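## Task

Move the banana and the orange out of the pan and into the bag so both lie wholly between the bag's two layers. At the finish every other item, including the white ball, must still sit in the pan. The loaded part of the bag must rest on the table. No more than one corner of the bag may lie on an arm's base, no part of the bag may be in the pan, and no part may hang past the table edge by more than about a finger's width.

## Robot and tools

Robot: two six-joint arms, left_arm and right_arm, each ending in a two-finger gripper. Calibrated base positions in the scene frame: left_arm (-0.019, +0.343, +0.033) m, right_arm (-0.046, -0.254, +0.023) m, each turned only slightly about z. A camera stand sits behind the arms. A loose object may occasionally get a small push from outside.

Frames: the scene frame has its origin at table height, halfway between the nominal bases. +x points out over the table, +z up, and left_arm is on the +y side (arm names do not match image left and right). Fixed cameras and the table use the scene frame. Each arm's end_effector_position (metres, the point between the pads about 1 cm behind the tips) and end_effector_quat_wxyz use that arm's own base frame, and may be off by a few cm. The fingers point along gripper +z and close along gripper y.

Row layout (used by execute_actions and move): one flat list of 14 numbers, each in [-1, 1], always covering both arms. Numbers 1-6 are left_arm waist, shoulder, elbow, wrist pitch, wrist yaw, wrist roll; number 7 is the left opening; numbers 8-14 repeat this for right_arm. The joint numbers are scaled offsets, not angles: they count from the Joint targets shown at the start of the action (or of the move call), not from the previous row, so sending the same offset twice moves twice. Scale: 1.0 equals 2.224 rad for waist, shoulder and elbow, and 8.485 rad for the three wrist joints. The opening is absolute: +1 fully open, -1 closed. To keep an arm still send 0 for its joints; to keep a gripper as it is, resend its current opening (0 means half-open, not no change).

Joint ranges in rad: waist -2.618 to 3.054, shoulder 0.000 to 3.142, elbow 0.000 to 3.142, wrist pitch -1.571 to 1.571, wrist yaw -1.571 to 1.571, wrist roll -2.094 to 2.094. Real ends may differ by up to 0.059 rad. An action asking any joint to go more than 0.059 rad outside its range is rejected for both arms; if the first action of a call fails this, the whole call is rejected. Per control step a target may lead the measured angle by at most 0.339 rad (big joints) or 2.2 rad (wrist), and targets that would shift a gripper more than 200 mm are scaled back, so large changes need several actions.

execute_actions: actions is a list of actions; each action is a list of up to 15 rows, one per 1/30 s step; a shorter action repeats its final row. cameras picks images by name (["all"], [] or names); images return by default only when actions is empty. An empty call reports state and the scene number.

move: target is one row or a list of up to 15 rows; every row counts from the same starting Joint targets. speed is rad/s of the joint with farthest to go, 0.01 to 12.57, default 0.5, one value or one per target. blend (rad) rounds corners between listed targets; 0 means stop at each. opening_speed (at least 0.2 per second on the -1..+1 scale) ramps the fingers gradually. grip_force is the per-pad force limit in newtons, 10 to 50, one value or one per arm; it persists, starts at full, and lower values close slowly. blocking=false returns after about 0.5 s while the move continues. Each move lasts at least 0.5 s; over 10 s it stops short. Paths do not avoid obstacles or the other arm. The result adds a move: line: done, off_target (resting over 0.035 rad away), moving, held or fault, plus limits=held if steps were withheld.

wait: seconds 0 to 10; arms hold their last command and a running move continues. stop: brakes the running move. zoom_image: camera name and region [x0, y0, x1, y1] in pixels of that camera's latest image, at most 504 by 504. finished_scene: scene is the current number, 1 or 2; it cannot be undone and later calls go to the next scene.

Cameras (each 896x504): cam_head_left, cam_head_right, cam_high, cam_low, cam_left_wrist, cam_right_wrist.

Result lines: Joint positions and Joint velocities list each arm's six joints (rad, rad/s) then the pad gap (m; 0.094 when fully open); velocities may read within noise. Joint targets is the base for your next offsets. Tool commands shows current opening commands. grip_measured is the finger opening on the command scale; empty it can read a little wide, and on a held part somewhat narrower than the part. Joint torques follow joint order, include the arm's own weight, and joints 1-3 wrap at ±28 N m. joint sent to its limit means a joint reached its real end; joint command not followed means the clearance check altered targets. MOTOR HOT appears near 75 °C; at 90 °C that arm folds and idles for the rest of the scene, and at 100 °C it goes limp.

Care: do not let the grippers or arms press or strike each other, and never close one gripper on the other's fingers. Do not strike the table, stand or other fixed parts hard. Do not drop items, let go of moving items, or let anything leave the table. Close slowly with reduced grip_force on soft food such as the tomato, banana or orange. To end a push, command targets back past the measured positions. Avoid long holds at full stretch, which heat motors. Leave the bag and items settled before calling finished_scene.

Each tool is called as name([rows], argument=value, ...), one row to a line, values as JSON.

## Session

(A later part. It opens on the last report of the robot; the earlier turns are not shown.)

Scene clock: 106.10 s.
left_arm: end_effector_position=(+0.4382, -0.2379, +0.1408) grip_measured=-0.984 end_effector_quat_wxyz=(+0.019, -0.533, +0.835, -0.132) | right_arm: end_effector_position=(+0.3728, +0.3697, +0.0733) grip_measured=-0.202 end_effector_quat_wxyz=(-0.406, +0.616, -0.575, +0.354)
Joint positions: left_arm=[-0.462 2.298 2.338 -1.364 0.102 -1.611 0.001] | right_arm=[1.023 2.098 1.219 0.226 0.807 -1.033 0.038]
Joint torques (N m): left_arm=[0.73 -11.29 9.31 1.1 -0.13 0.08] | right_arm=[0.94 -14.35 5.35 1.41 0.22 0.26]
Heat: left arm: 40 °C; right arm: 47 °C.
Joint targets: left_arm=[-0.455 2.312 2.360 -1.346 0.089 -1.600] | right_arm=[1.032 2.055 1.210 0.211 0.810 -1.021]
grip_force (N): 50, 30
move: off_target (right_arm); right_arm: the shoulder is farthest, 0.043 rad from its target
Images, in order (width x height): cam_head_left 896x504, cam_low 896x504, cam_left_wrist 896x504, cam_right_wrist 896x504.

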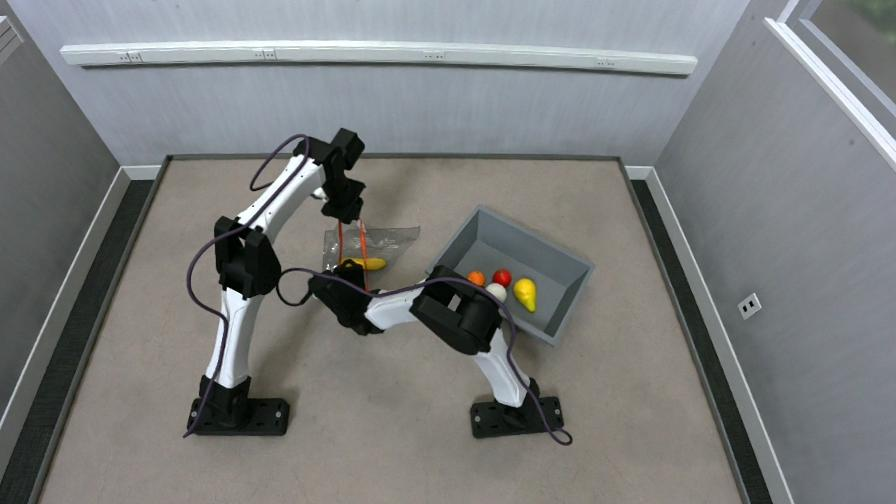

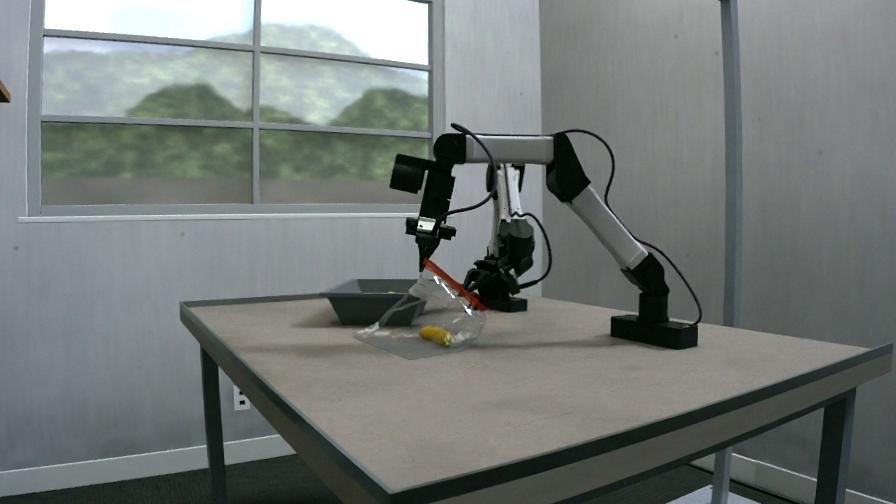

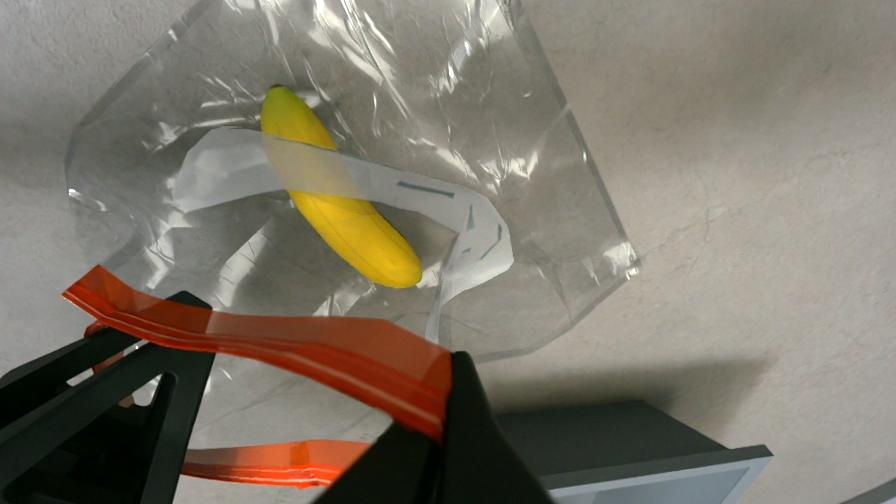

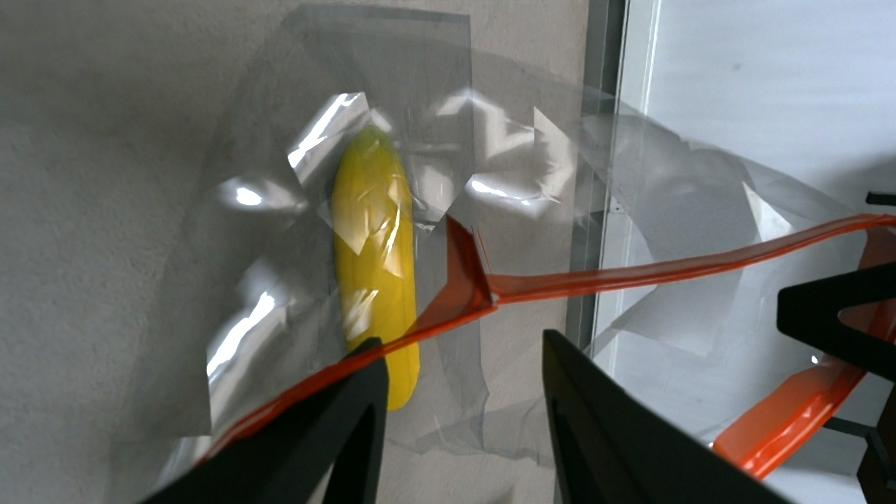

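move(target=[0,0,0,0,0,0,-1,0.0279,-0.0389,-0.0257,-0.0086,0.0057,0.0072,-0.35], speed=0.25, cameras=["cam_low","cam_left_wrist","cam_right_wrist"])

zoom_image(camera="cam_low", region=[390, 240, 500, 350])

Scene clock: 107.90 s.
left_arm: end_effector_position=(+0.4313, -0.2346, +0.1391) grip_measured=-0.984 end_effector_quat_wxyz=(+0.011, -0.534, +0.837, -0.118) | right_arm: end_effector_position=(+0.3464, +0.3654, +0.0945) grip_measured=-0.349 end_effector_quat_wxyz=(-0.414, +0.606, -0.579, +0.355)
Joint positions: left_arm=[-0.462 2.298 2.338 -1.396 0.102 -1.609 0.001] | right_arm=[1.077 2.004 1.165 0.168 0.861 -0.975 0.031]
Joint torques (N m): left_arm=[0.72 -11.19 9.25 1.38 -0.14 0.05] | right_arm=[1.68 -13.04 5.19 1.27 0.2 0.2]
Heat: left arm: 41 °C; right arm: 48 °C.
Joint targets: left_arm=[-0.455 2.312 2.360 -1.346 0.089 -1.600] | right_arm=[1.094 1.968 1.153 0.138 0.858 -0.960]
grip_force (N): 50, 30
move: off_target (left_arm); left_arm: the wrist pitch is farthest, 0.050 rad from its target
Images, in order (width x height): cam_low 896x504, cam_left_wrist 896x504, cam_right_wrist 896x504.

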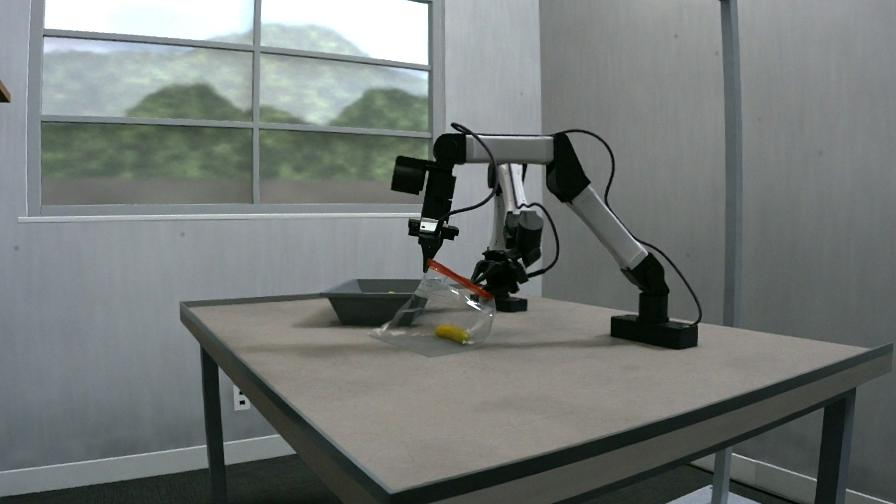

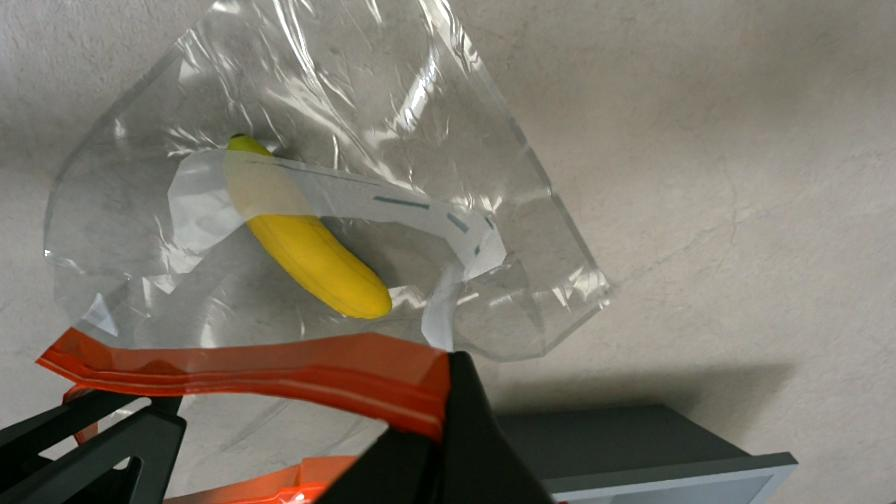

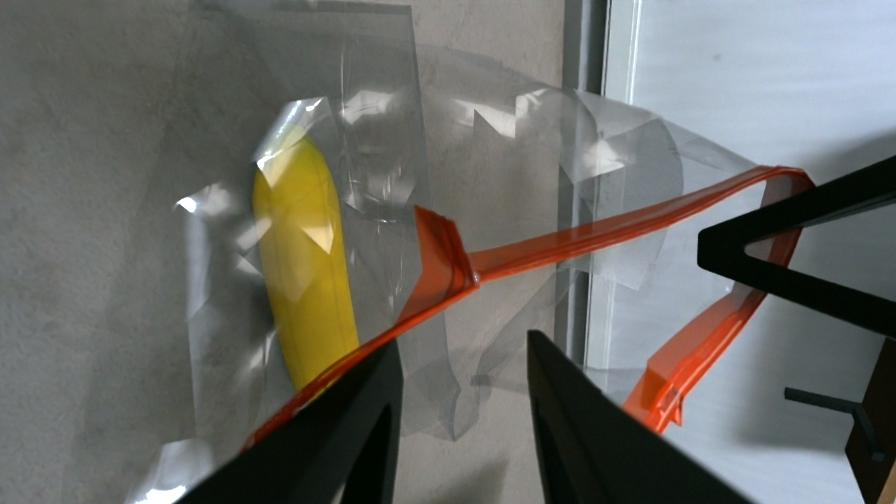

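Scaled by 4.582 from the camera's 896x504 image, which has a finer 1280x720 frame.

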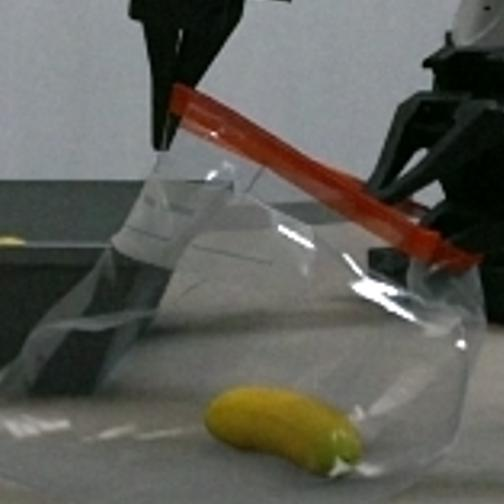

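zoom_image(camera="cam_left_wrist", region=[0, 300, 300, 504])

zoom_image(camera="cam_right_wrist", region=[180, 180, 620, 504])

zoom_image(camera="cam_low", region=[460, 250, 530, 310])

Scaled by 1.680 from the camera's 896x504 image, which has a finer 1280x720 frame.

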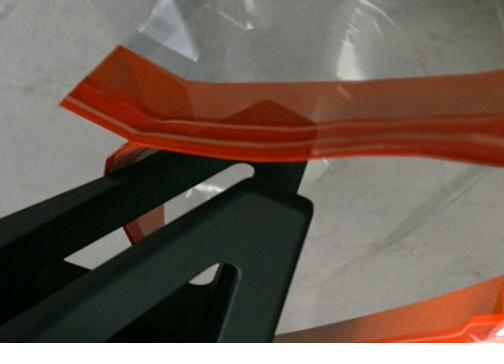

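Scaled by 1.145 from the camera's 896x504 image, which has a finer 1280x720 frame.

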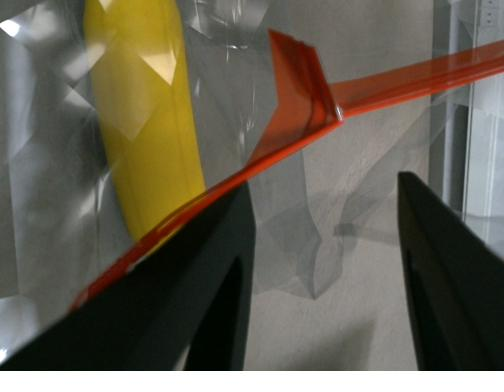

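Scaled by 7.200 from the camera's 896x504 image, which has a finer 1280x720 frame.

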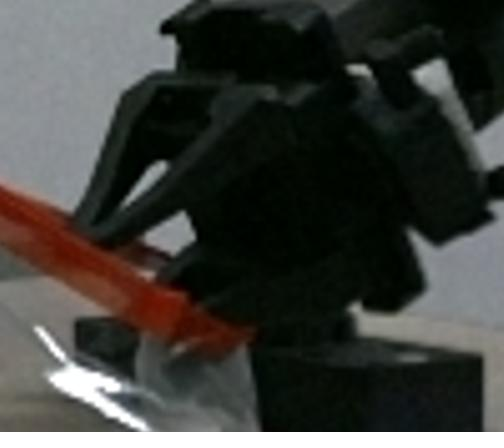

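move([
  [-0.0112,-0.0683,-0.1933,0.0335,0,0,-1,0,0,0,0,0,0,-0.35],
  [-0.0112,-0.0683,-0.1933,0.0335,0,0,-1,0.0279,-0.0387,-0.0256,-0.0085,0.0058,0.0071,-0.35],
], speed=[0.4,0.2], cameras=["cam_low","cam_left_wrist","cam_right_wrist"])

zoom_image(camera="cam_low", region=[420, 240, 530, 350])

Scene clock: 112.90 s.
left_arm: end_effector_position=(+0.4243, -0.2381, +0.0822) grip_measured=-0.984 end_effector_quat_wxyz=(+0.016, -0.528, +0.840, -0.129) | right_arm: end_effector_position=(+0.3086, +0.3604, +0.0964) grip_measured=-0.349 end_effector_quat_wxyz=(-0.402, +0.622, -0.572, +0.352)
Joint positions: left_arm=[-0.475 2.199 1.94 -1.071 0.102 -1.609 0.001] | right_arm=[1.153 1.925 1.101 0.065 0.896 -0.909 0.031]
Joint torques (N m): left_arm=[-0.21 -14.91 6.49 0.98 -0.13 0.05] | right_arm=[0.54 -12.96 5.79 1.5 0.32 0.19]
Heat: left arm: 42 °C; right arm: 48 °C.
Joint targets: left_arm=[-0.480 2.161 1.930 -1.061 0.089 -1.600] | right_arm=[1.157 1.883 1.096 0.066 0.907 -0.899]
grip_force (N): 50, 30
move: off_target (left_arm, right_arm); left_arm: the shoulder is farthest, 0.039 rad from its target; right_arm: the shoulder is farthest, 0.043 rad from its target
Images, in order (width x height): cam_low 896x504, cam_left_wrist 896x504, cam_right_wrist 896x504.

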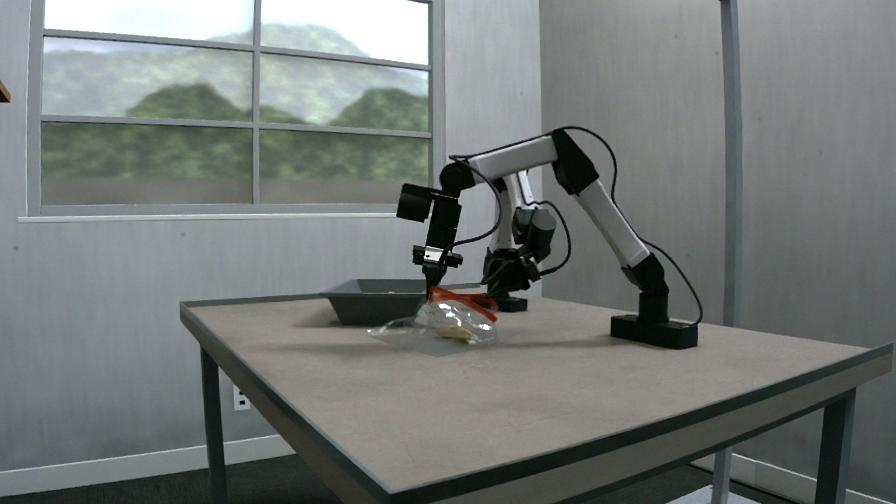

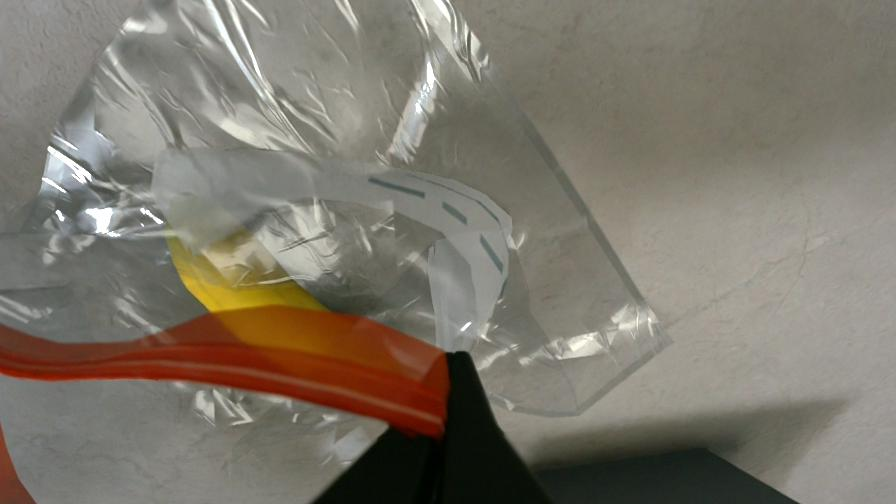

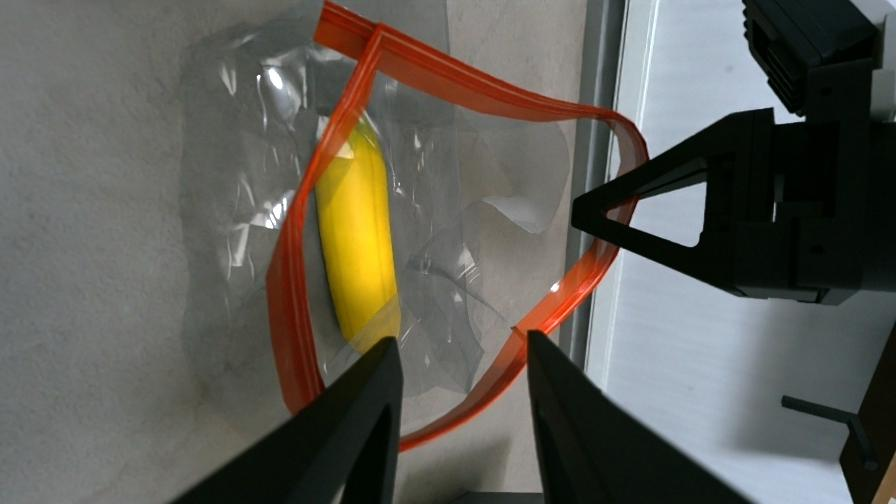

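Scaled by 4.582 from the camera's 896x504 image, which has a finer 1280x720 frame.

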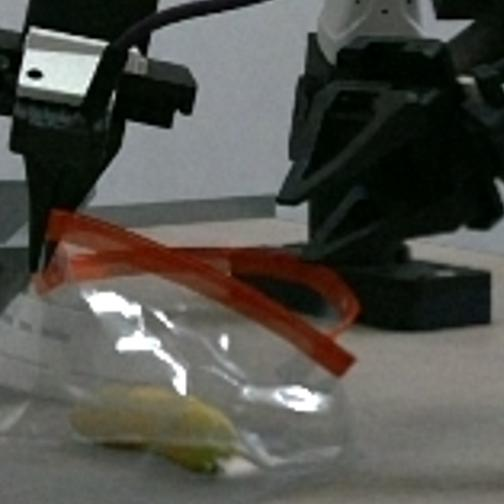

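execute_actions(actions=[], cameras=["all"])

Scene clock: 114.57 s.
left_arm: end_effector_position=(+0.4243, -0.2381, +0.0822) grip_measured=-0.984 end_effector_quat_wxyz=(+0.016, -0.528, +0.840, -0.129) | right_arm: end_effector_position=(+0.3086, +0.3602, +0.0963) grip_measured=-0.349 end_effector_quat_wxyz=(-0.401, +0.622, -0.572, +0.352)
Joint positions: left_arm=[-0.475 2.199 1.94 -1.071 0.102 -1.609 0.001] | right_arm=[1.153 1.925 1.101 0.064 0.896 -0.909 0.031]
Joint velocities: within noise
Joint torques (N m): left_arm=[-0.18 -14.94 6.46 0.98 -0.14 0.05] | right_arm=[0.38 -12.94 5.79 1.47 0.35 0.21]
Heat: left arm: 42 °C; right arm: 48 °C.
Joint targets: left_arm=[-0.480 2.161 1.930 -1.061 0.089 -1.600] | right_arm=[1.157 1.883 1.096 0.066 0.907 -0.899]
Tool commands: left_gripper/opening=-1.0 right_gripper/opening=-0.35
grip_force (N): 50, 30

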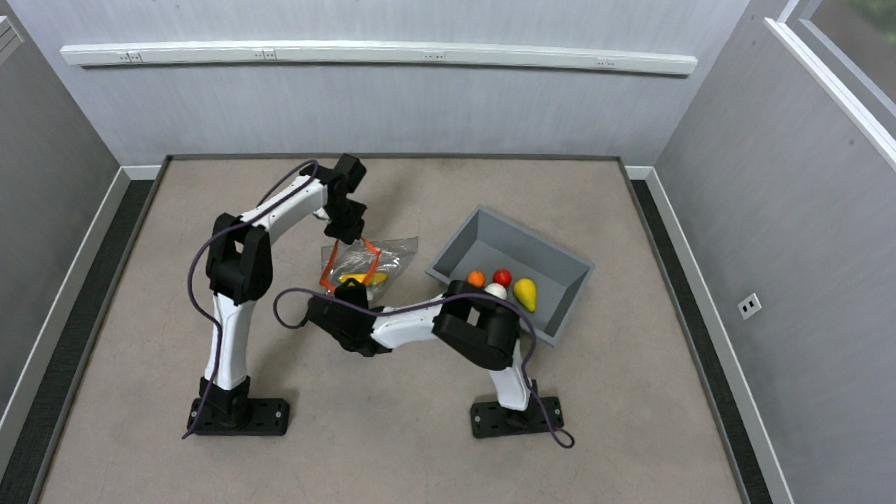

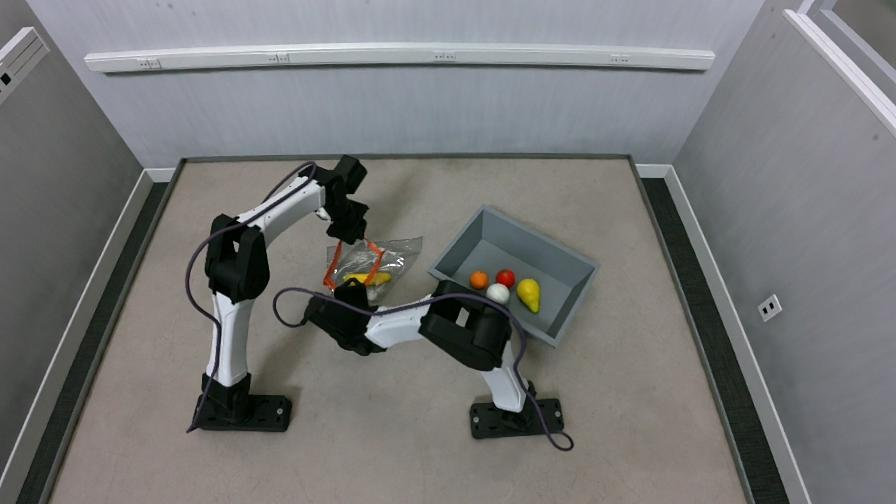

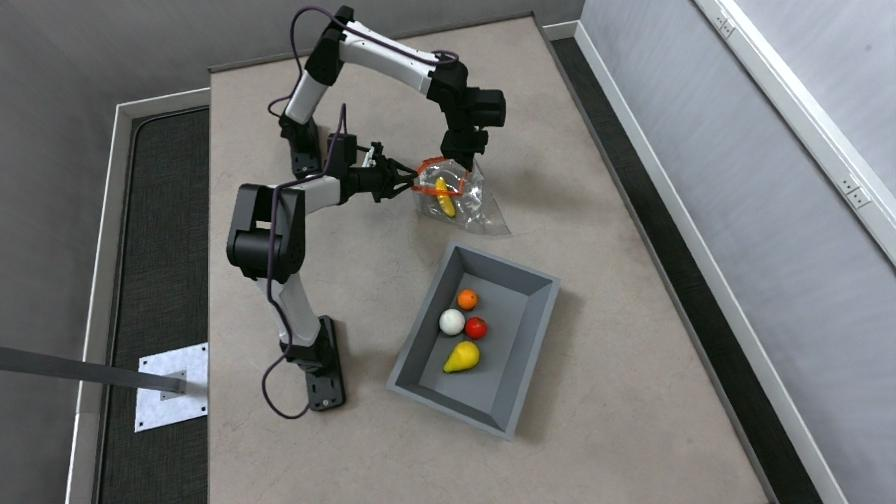

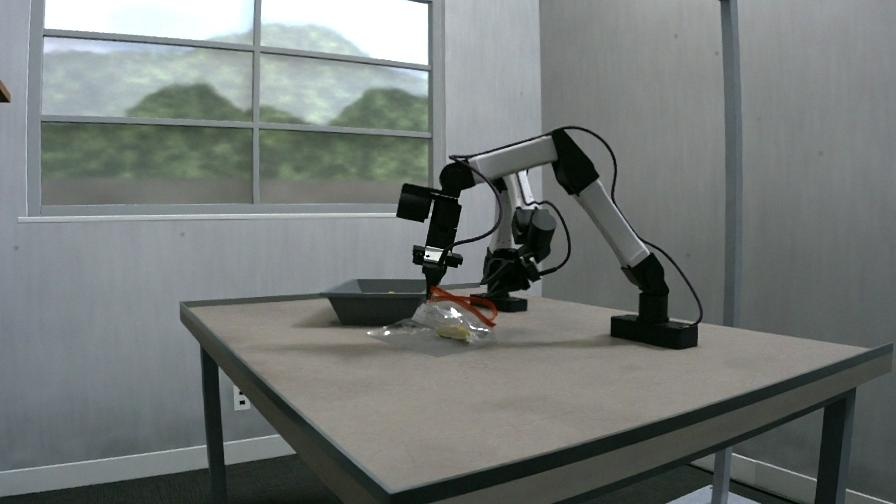

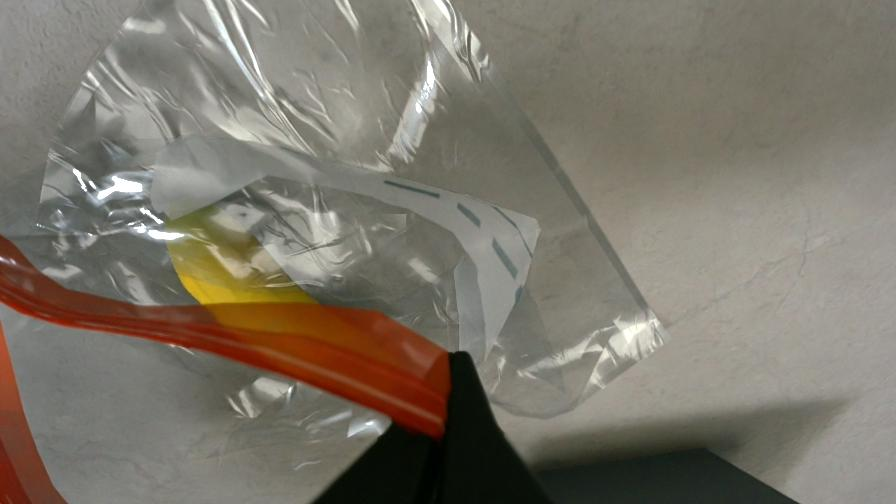

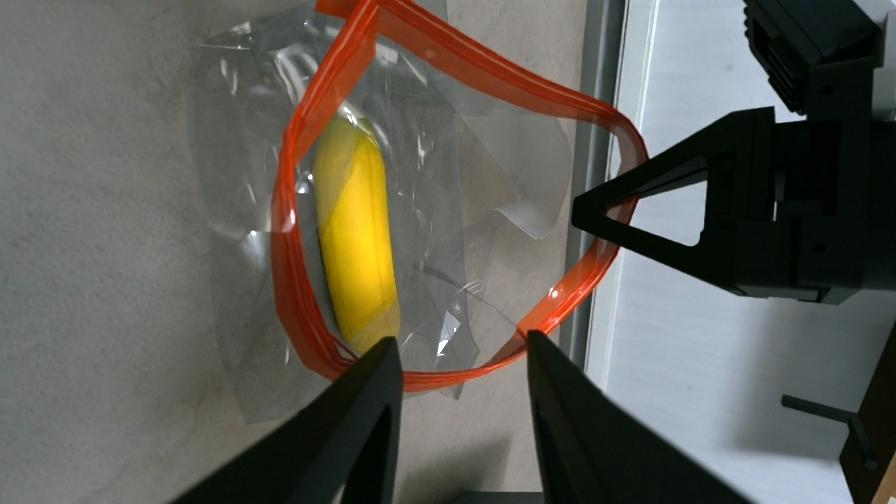

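move([
  [0,0,0,0,0,0,-1,0.0463,-0.0531,-0.0139,-0.0217,0.0080,0.0154,-0.35],
  [0,0,0,0,0,0,-1,-0.5652,-0.1272,0.2851,-0.1692,-0.1069,0.1060,0.4],
], speed=[0.35,1.2], blend=[0.05,0], cameras=["cam_right_wrist","cam_left_wrist","cam_high"])

Scene clock: 118.63 s.
left_arm: end_effector_position=(+0.4243, -0.2381, +0.0822) grip_measured=-0.984 end_effector_quat_wxyz=(+0.016, -0.528, +0.840, -0.129) | right_arm: end_effector_position=(+0.3413, -0.0358, +0.2198) grip_measured=+0.399 end_effector_quat_wxyz=(+0.143, +0.046, +0.989, -0.013)
Joint positions: left_arm=[-0.475 2.199 1.94 -1.071 0.102 -1.609 0.001] | right_arm=[-0.099 1.623 1.707 -1.367 0.01 -0.007 0.066]
Joint torques (N m): left_arm=[-0.18 -14.93 6.45 0.97 -0.14 0.06] | right_arm=[-0.12 -8.66 8.44 0.82 -0.11 0.12]
Heat: left arm: 42 °C; right arm: 48 °C.
Joint targets: left_arm=[-0.480 2.161 1.930 -1.061 0.089 -1.600] | right_arm=[-0.101 1.600 1.730 -1.369 0.001 0.000]
grip_force (N): 50, 30
move: off_target (left_arm); left_arm: the shoulder is farthest, 0.038 rad from its target
Images, in order (width x height): cam_high 896x504, cam_left_wrist 896x504, cam_right_wrist 896x504.

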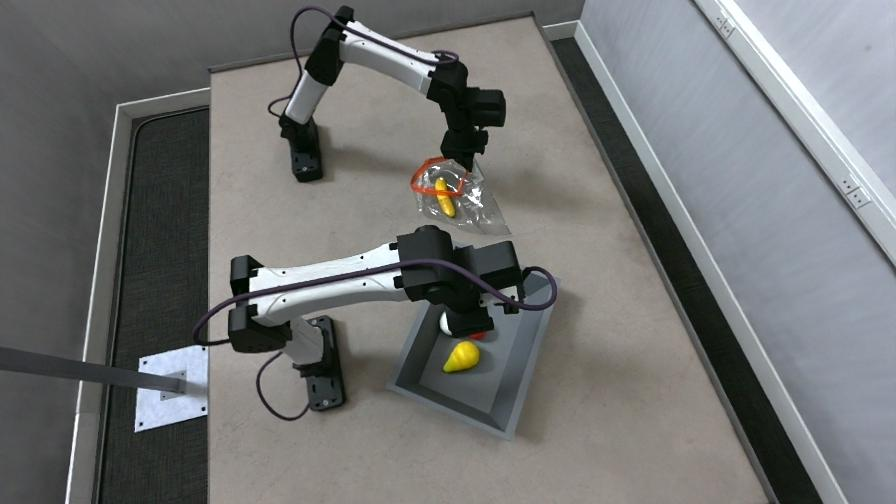

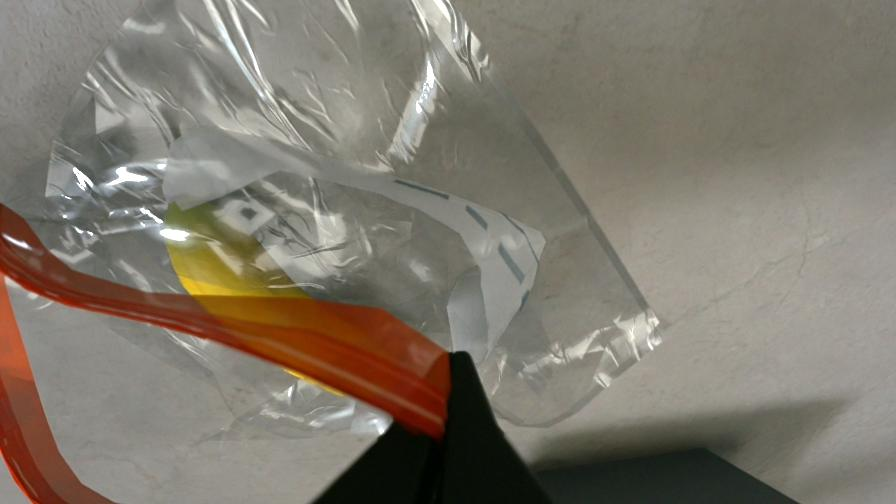

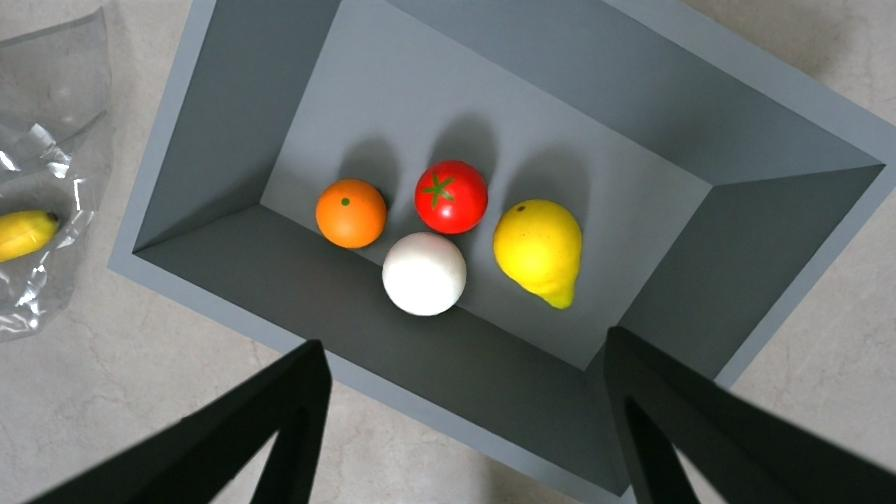

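move([
  [0,0,0,0,0,0,-1,0.0834,0.1326,-0.0238,0,0,0.0392,0.35],
  [0,0,0,0,0,0,-1,0.0834,0.1403,-0.1210,0.0293,0,0.0392,0.35],
], speed=[0.7,0.4], blend=[0.04,0], cameras=["cam_right_wrist"])

Scene clock: 121.90 s.
left_arm: end_effector_position=(+0.4243, -0.2381, +0.0822) grip_measured=-0.984 end_effector_quat_wxyz=(+0.016, -0.528, +0.840, -0.129) | right_arm: end_effector_position=(+0.3515, +0.0283, +0.0648) grip_measured=+0.351 end_effector_quat_wxyz=(-0.001, +0.120, +0.993, -0.003)
Joint positions: left_arm=[-0.475 2.199 1.94 -1.071 0.102 -1.609 0.001] | right_arm=[0.083 1.903 1.462 -1.132 0.006 0.325 0.063]
Joint torques (N m): left_arm=[-0.21 -14.94 6.52 0.99 -0.14 0.06] | right_arm=[0.17 -8.06 5.89 0.41 -0.05 0.13]
Heat: left arm: 43 °C; right arm: 47 °C.
Joint targets: left_arm=[-0.480 2.161 1.930 -1.061 0.089 -1.600] | right_arm=[0.085 1.911 1.461 -1.121 0.001 0.332]
grip_force (N): 50, 30
move: off_target (left_arm); left_arm: the shoulder is farthest, 0.038 rad from its target
Images, in order (width x height): cam_right_wrist 896x504.

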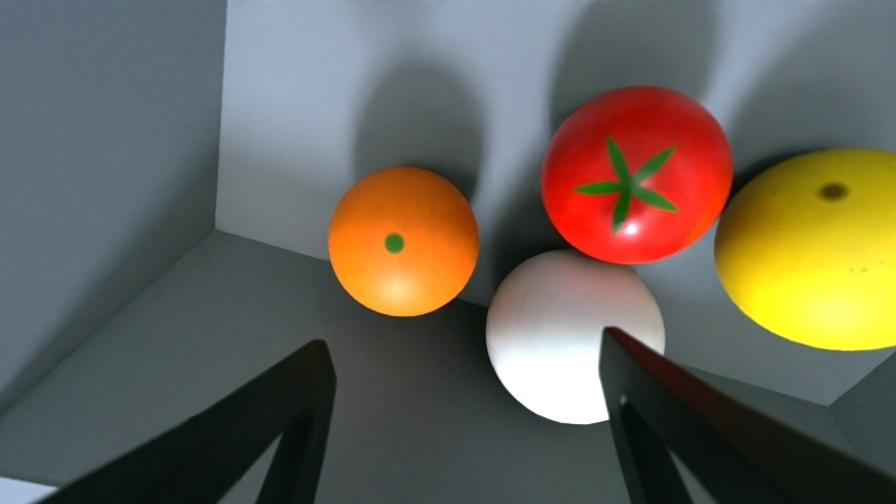

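move([
  [0,0,0,0,0,0,-1,0.0144,0.0130,0.0310,-0.0034,0,-0.0055,0.22],
  [0,0,0,0,0,0,-1,0.0144,0.0418,-0.0504,0.0243,0,-0.0055,0.22],
], speed=[0.3,0.25], cameras=["cam_right_wrist"])

Scene clock: 125.83 s.
left_arm: end_effector_position=(+0.4243, -0.2381, +0.0822) grip_measured=-0.984 end_effector_quat_wxyz=(+0.016, -0.528, +0.840, -0.129) | right_arm: end_effector_position=(+0.3584, +0.0392, +0.0070) grip_measured=+0.221 end_effector_quat_wxyz=(+0.001, +0.091, +0.996, -0.003)
Joint positions: left_arm=[-0.475 2.199 1.94 -1.071 0.102 -1.609 0.001] | right_arm=[0.112 1.995 1.35 -0.926 0.006 0.293 0.057]
Joint torques (N m): left_arm=[-0.21 -14.93 6.5 0.98 -0.14 0.05] | right_arm=[0.53 -8.35 5.5 0.38 -0.05 -0.03]
Heat: left arm: 43 °C; right arm: 46 °C.
Joint targets: left_arm=[-0.480 2.161 1.930 -1.061 0.089 -1.600] | right_arm=[0.117 2.005 1.348 -0.914 0.001 0.286]
grip_force (N): 50, 30
move: off_target (left_arm); left_arm: the shoulder is farthest, 0.038 rad from its target
Images, in order (width x height): cam_right_wrist 896x504.

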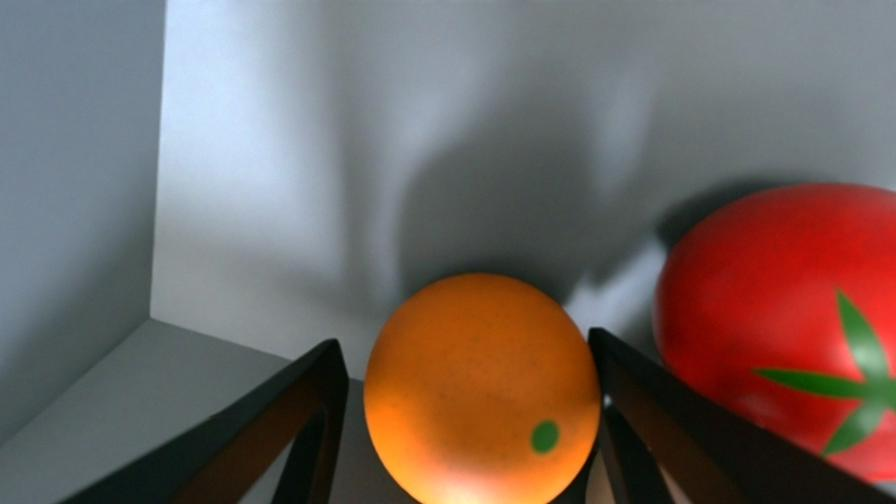

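move([
  [0,0,0,0,0,0,-1,0,0,0,0,0,0,-0.08],
  [0,0,0,0,0,0,-1,0,-0.0490,0.0818,-0.0280,0,0,-0.08],
  [0,0,0,0,0,0,-1,0,-0.0490,0.2505,-0.0718,0,0,-0.08],
], speed=[0.3,0.4,0.7], blend=[0,0.05,0], grip_force=[50,20], opening_speed=0.6, cameras=["cam_right_wrist"])

Scene clock: 133.40 s.
left_arm: end_effector_position=(+0.4243, -0.2381, +0.0822) grip_measured=-0.984 end_effector_quat_wxyz=(+0.016, -0.528, +0.840, -0.129) | right_arm: end_effector_position=(+0.3599, +0.0394, +0.1613) grip_measured=-0.071 end_effector_quat_wxyz=(+0.004, +0.091, +0.996, -0.002)
Joint positions: left_arm=[-0.475 2.199 1.94 -1.071 0.102 -1.609 0.001] | right_arm=[0.112 1.93 1.884 -1.518 0.006 0.293 0.044]
Joint torques (N m): left_arm=[-0.17 -14.93 6.48 0.98 -0.14 0.06] | right_arm=[0.51 -12.05 8.09 0.3 -0.06 -0.03]
Heat: left arm: 44 °C; right arm: 46 °C.
Joint targets: left_arm=[-0.480 2.161 1.930 -1.061 0.089 -1.600] | right_arm=[0.117 1.896 1.906 -1.524 0.001 0.286]
grip_force (N): 50, 20
move: off_target (left_arm); left_arm: the shoulder is farthest, 0.038 rad from its target
Images, in order (width x height): cam_right_wrist 896x504.

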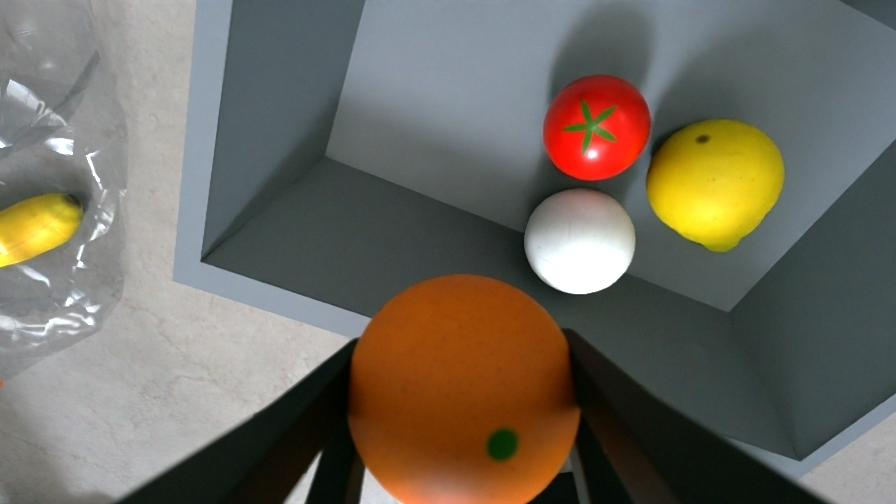

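move([
  [0,0,0,0,0,0,-1,0.2558,-0.0791,-0.1938,0.0735,0.0576,-0.0614,-0.08],
  [0.0054,0.0337,0.0967,-0.0169,0,0,-1,0.5139,-0.0589,-0.3781,0.1657,0.1148,-0.1242,-0.08],
], speed=[0.7,0.7], blend=[0.15,0], cameras=["cam_right_wrist","cam_left_wrist","cam_high","cam_low"])

Scene clock: 136.60 s.
left_arm: end_effector_position=(+0.4346, -0.2434, +0.1252) grip_measured=-0.984 end_effector_quat_wxyz=(+0.028, -0.525, +0.838, -0.149) | right_arm: end_effector_position=(+0.2627, +0.3500, +0.1308) grip_measured=-0.071 end_effector_quat_wxyz=(-0.414, +0.613, -0.580, +0.341)
Joint positions: left_arm=[-0.475 2.214 2.123 -1.192 0.102 -1.609 0.001] | right_arm=[1.259 1.769 1.067 -0.137 0.962 -0.761 0.044]
Joint torques (N m): left_arm=[0.72 -10.35 9.68 0.84 -0.14 0.05] | right_arm=[0.14 -8.5 6.32 1.51 0.41 0.05]
Heat: left arm: 45 °C; right arm: 46 °C.
Joint targets: left_arm=[-0.468 2.235 2.145 -1.205 0.089 -1.600] | right_arm=[1.260 1.765 1.065 -0.118 0.975 -0.768]
grip_force (N): 50, 20
move: done
Images, in order (width x height): cam_high 896x504, cam_low 896x504, cam_left_wrist 896x504, cam_right_wrist 896x504.

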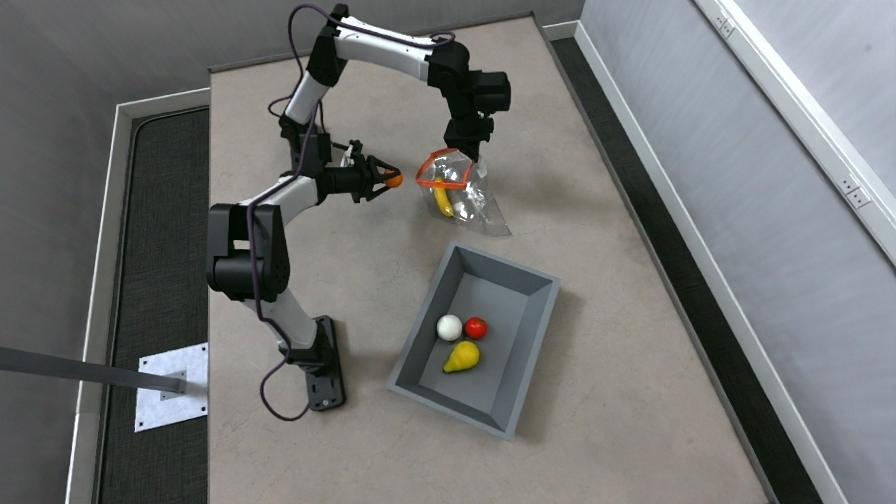

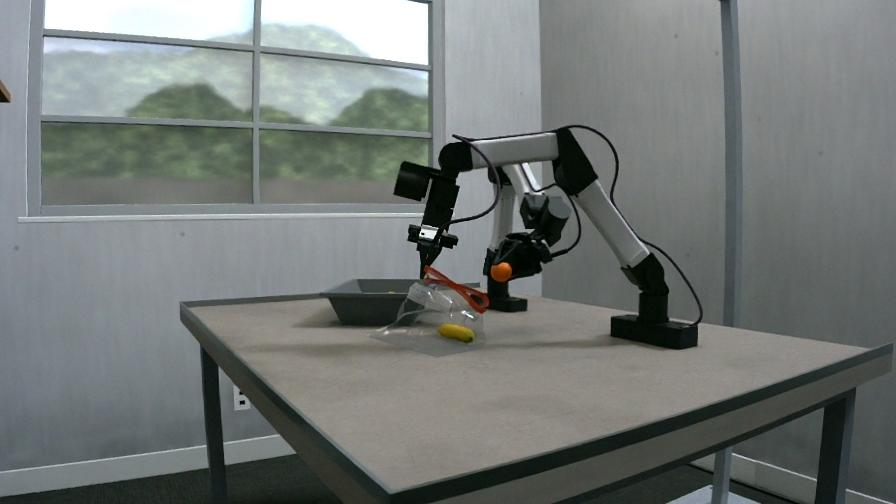

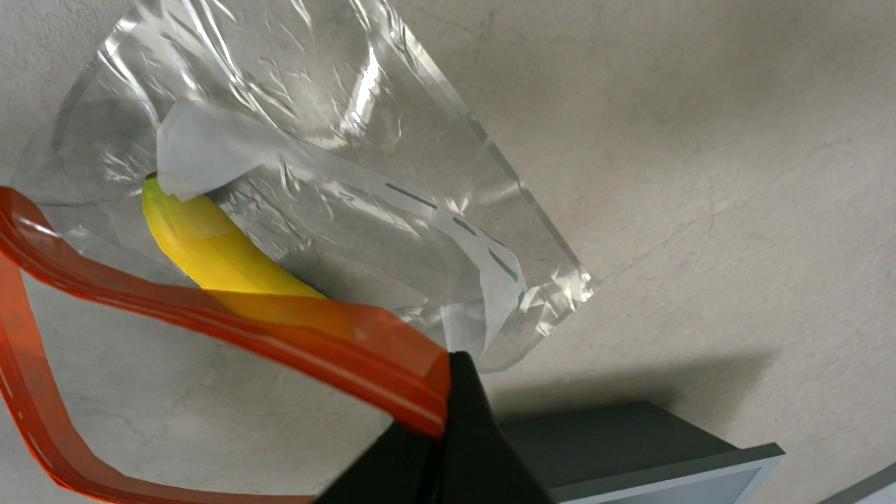

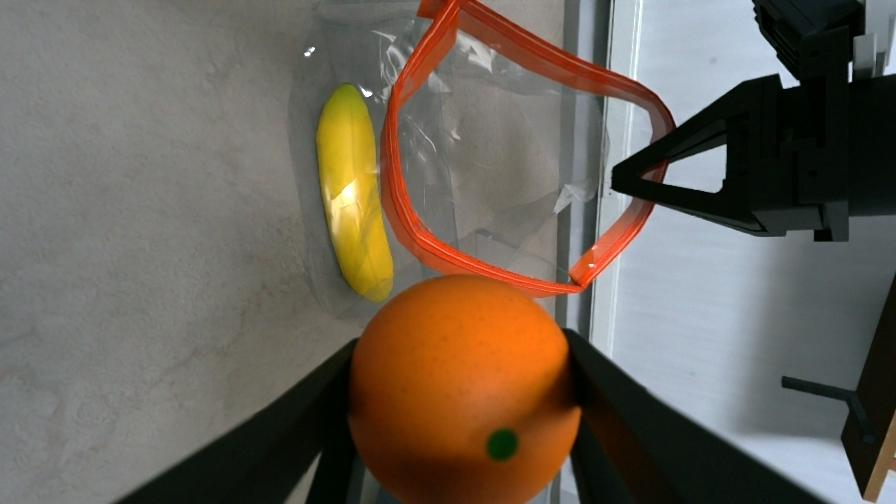

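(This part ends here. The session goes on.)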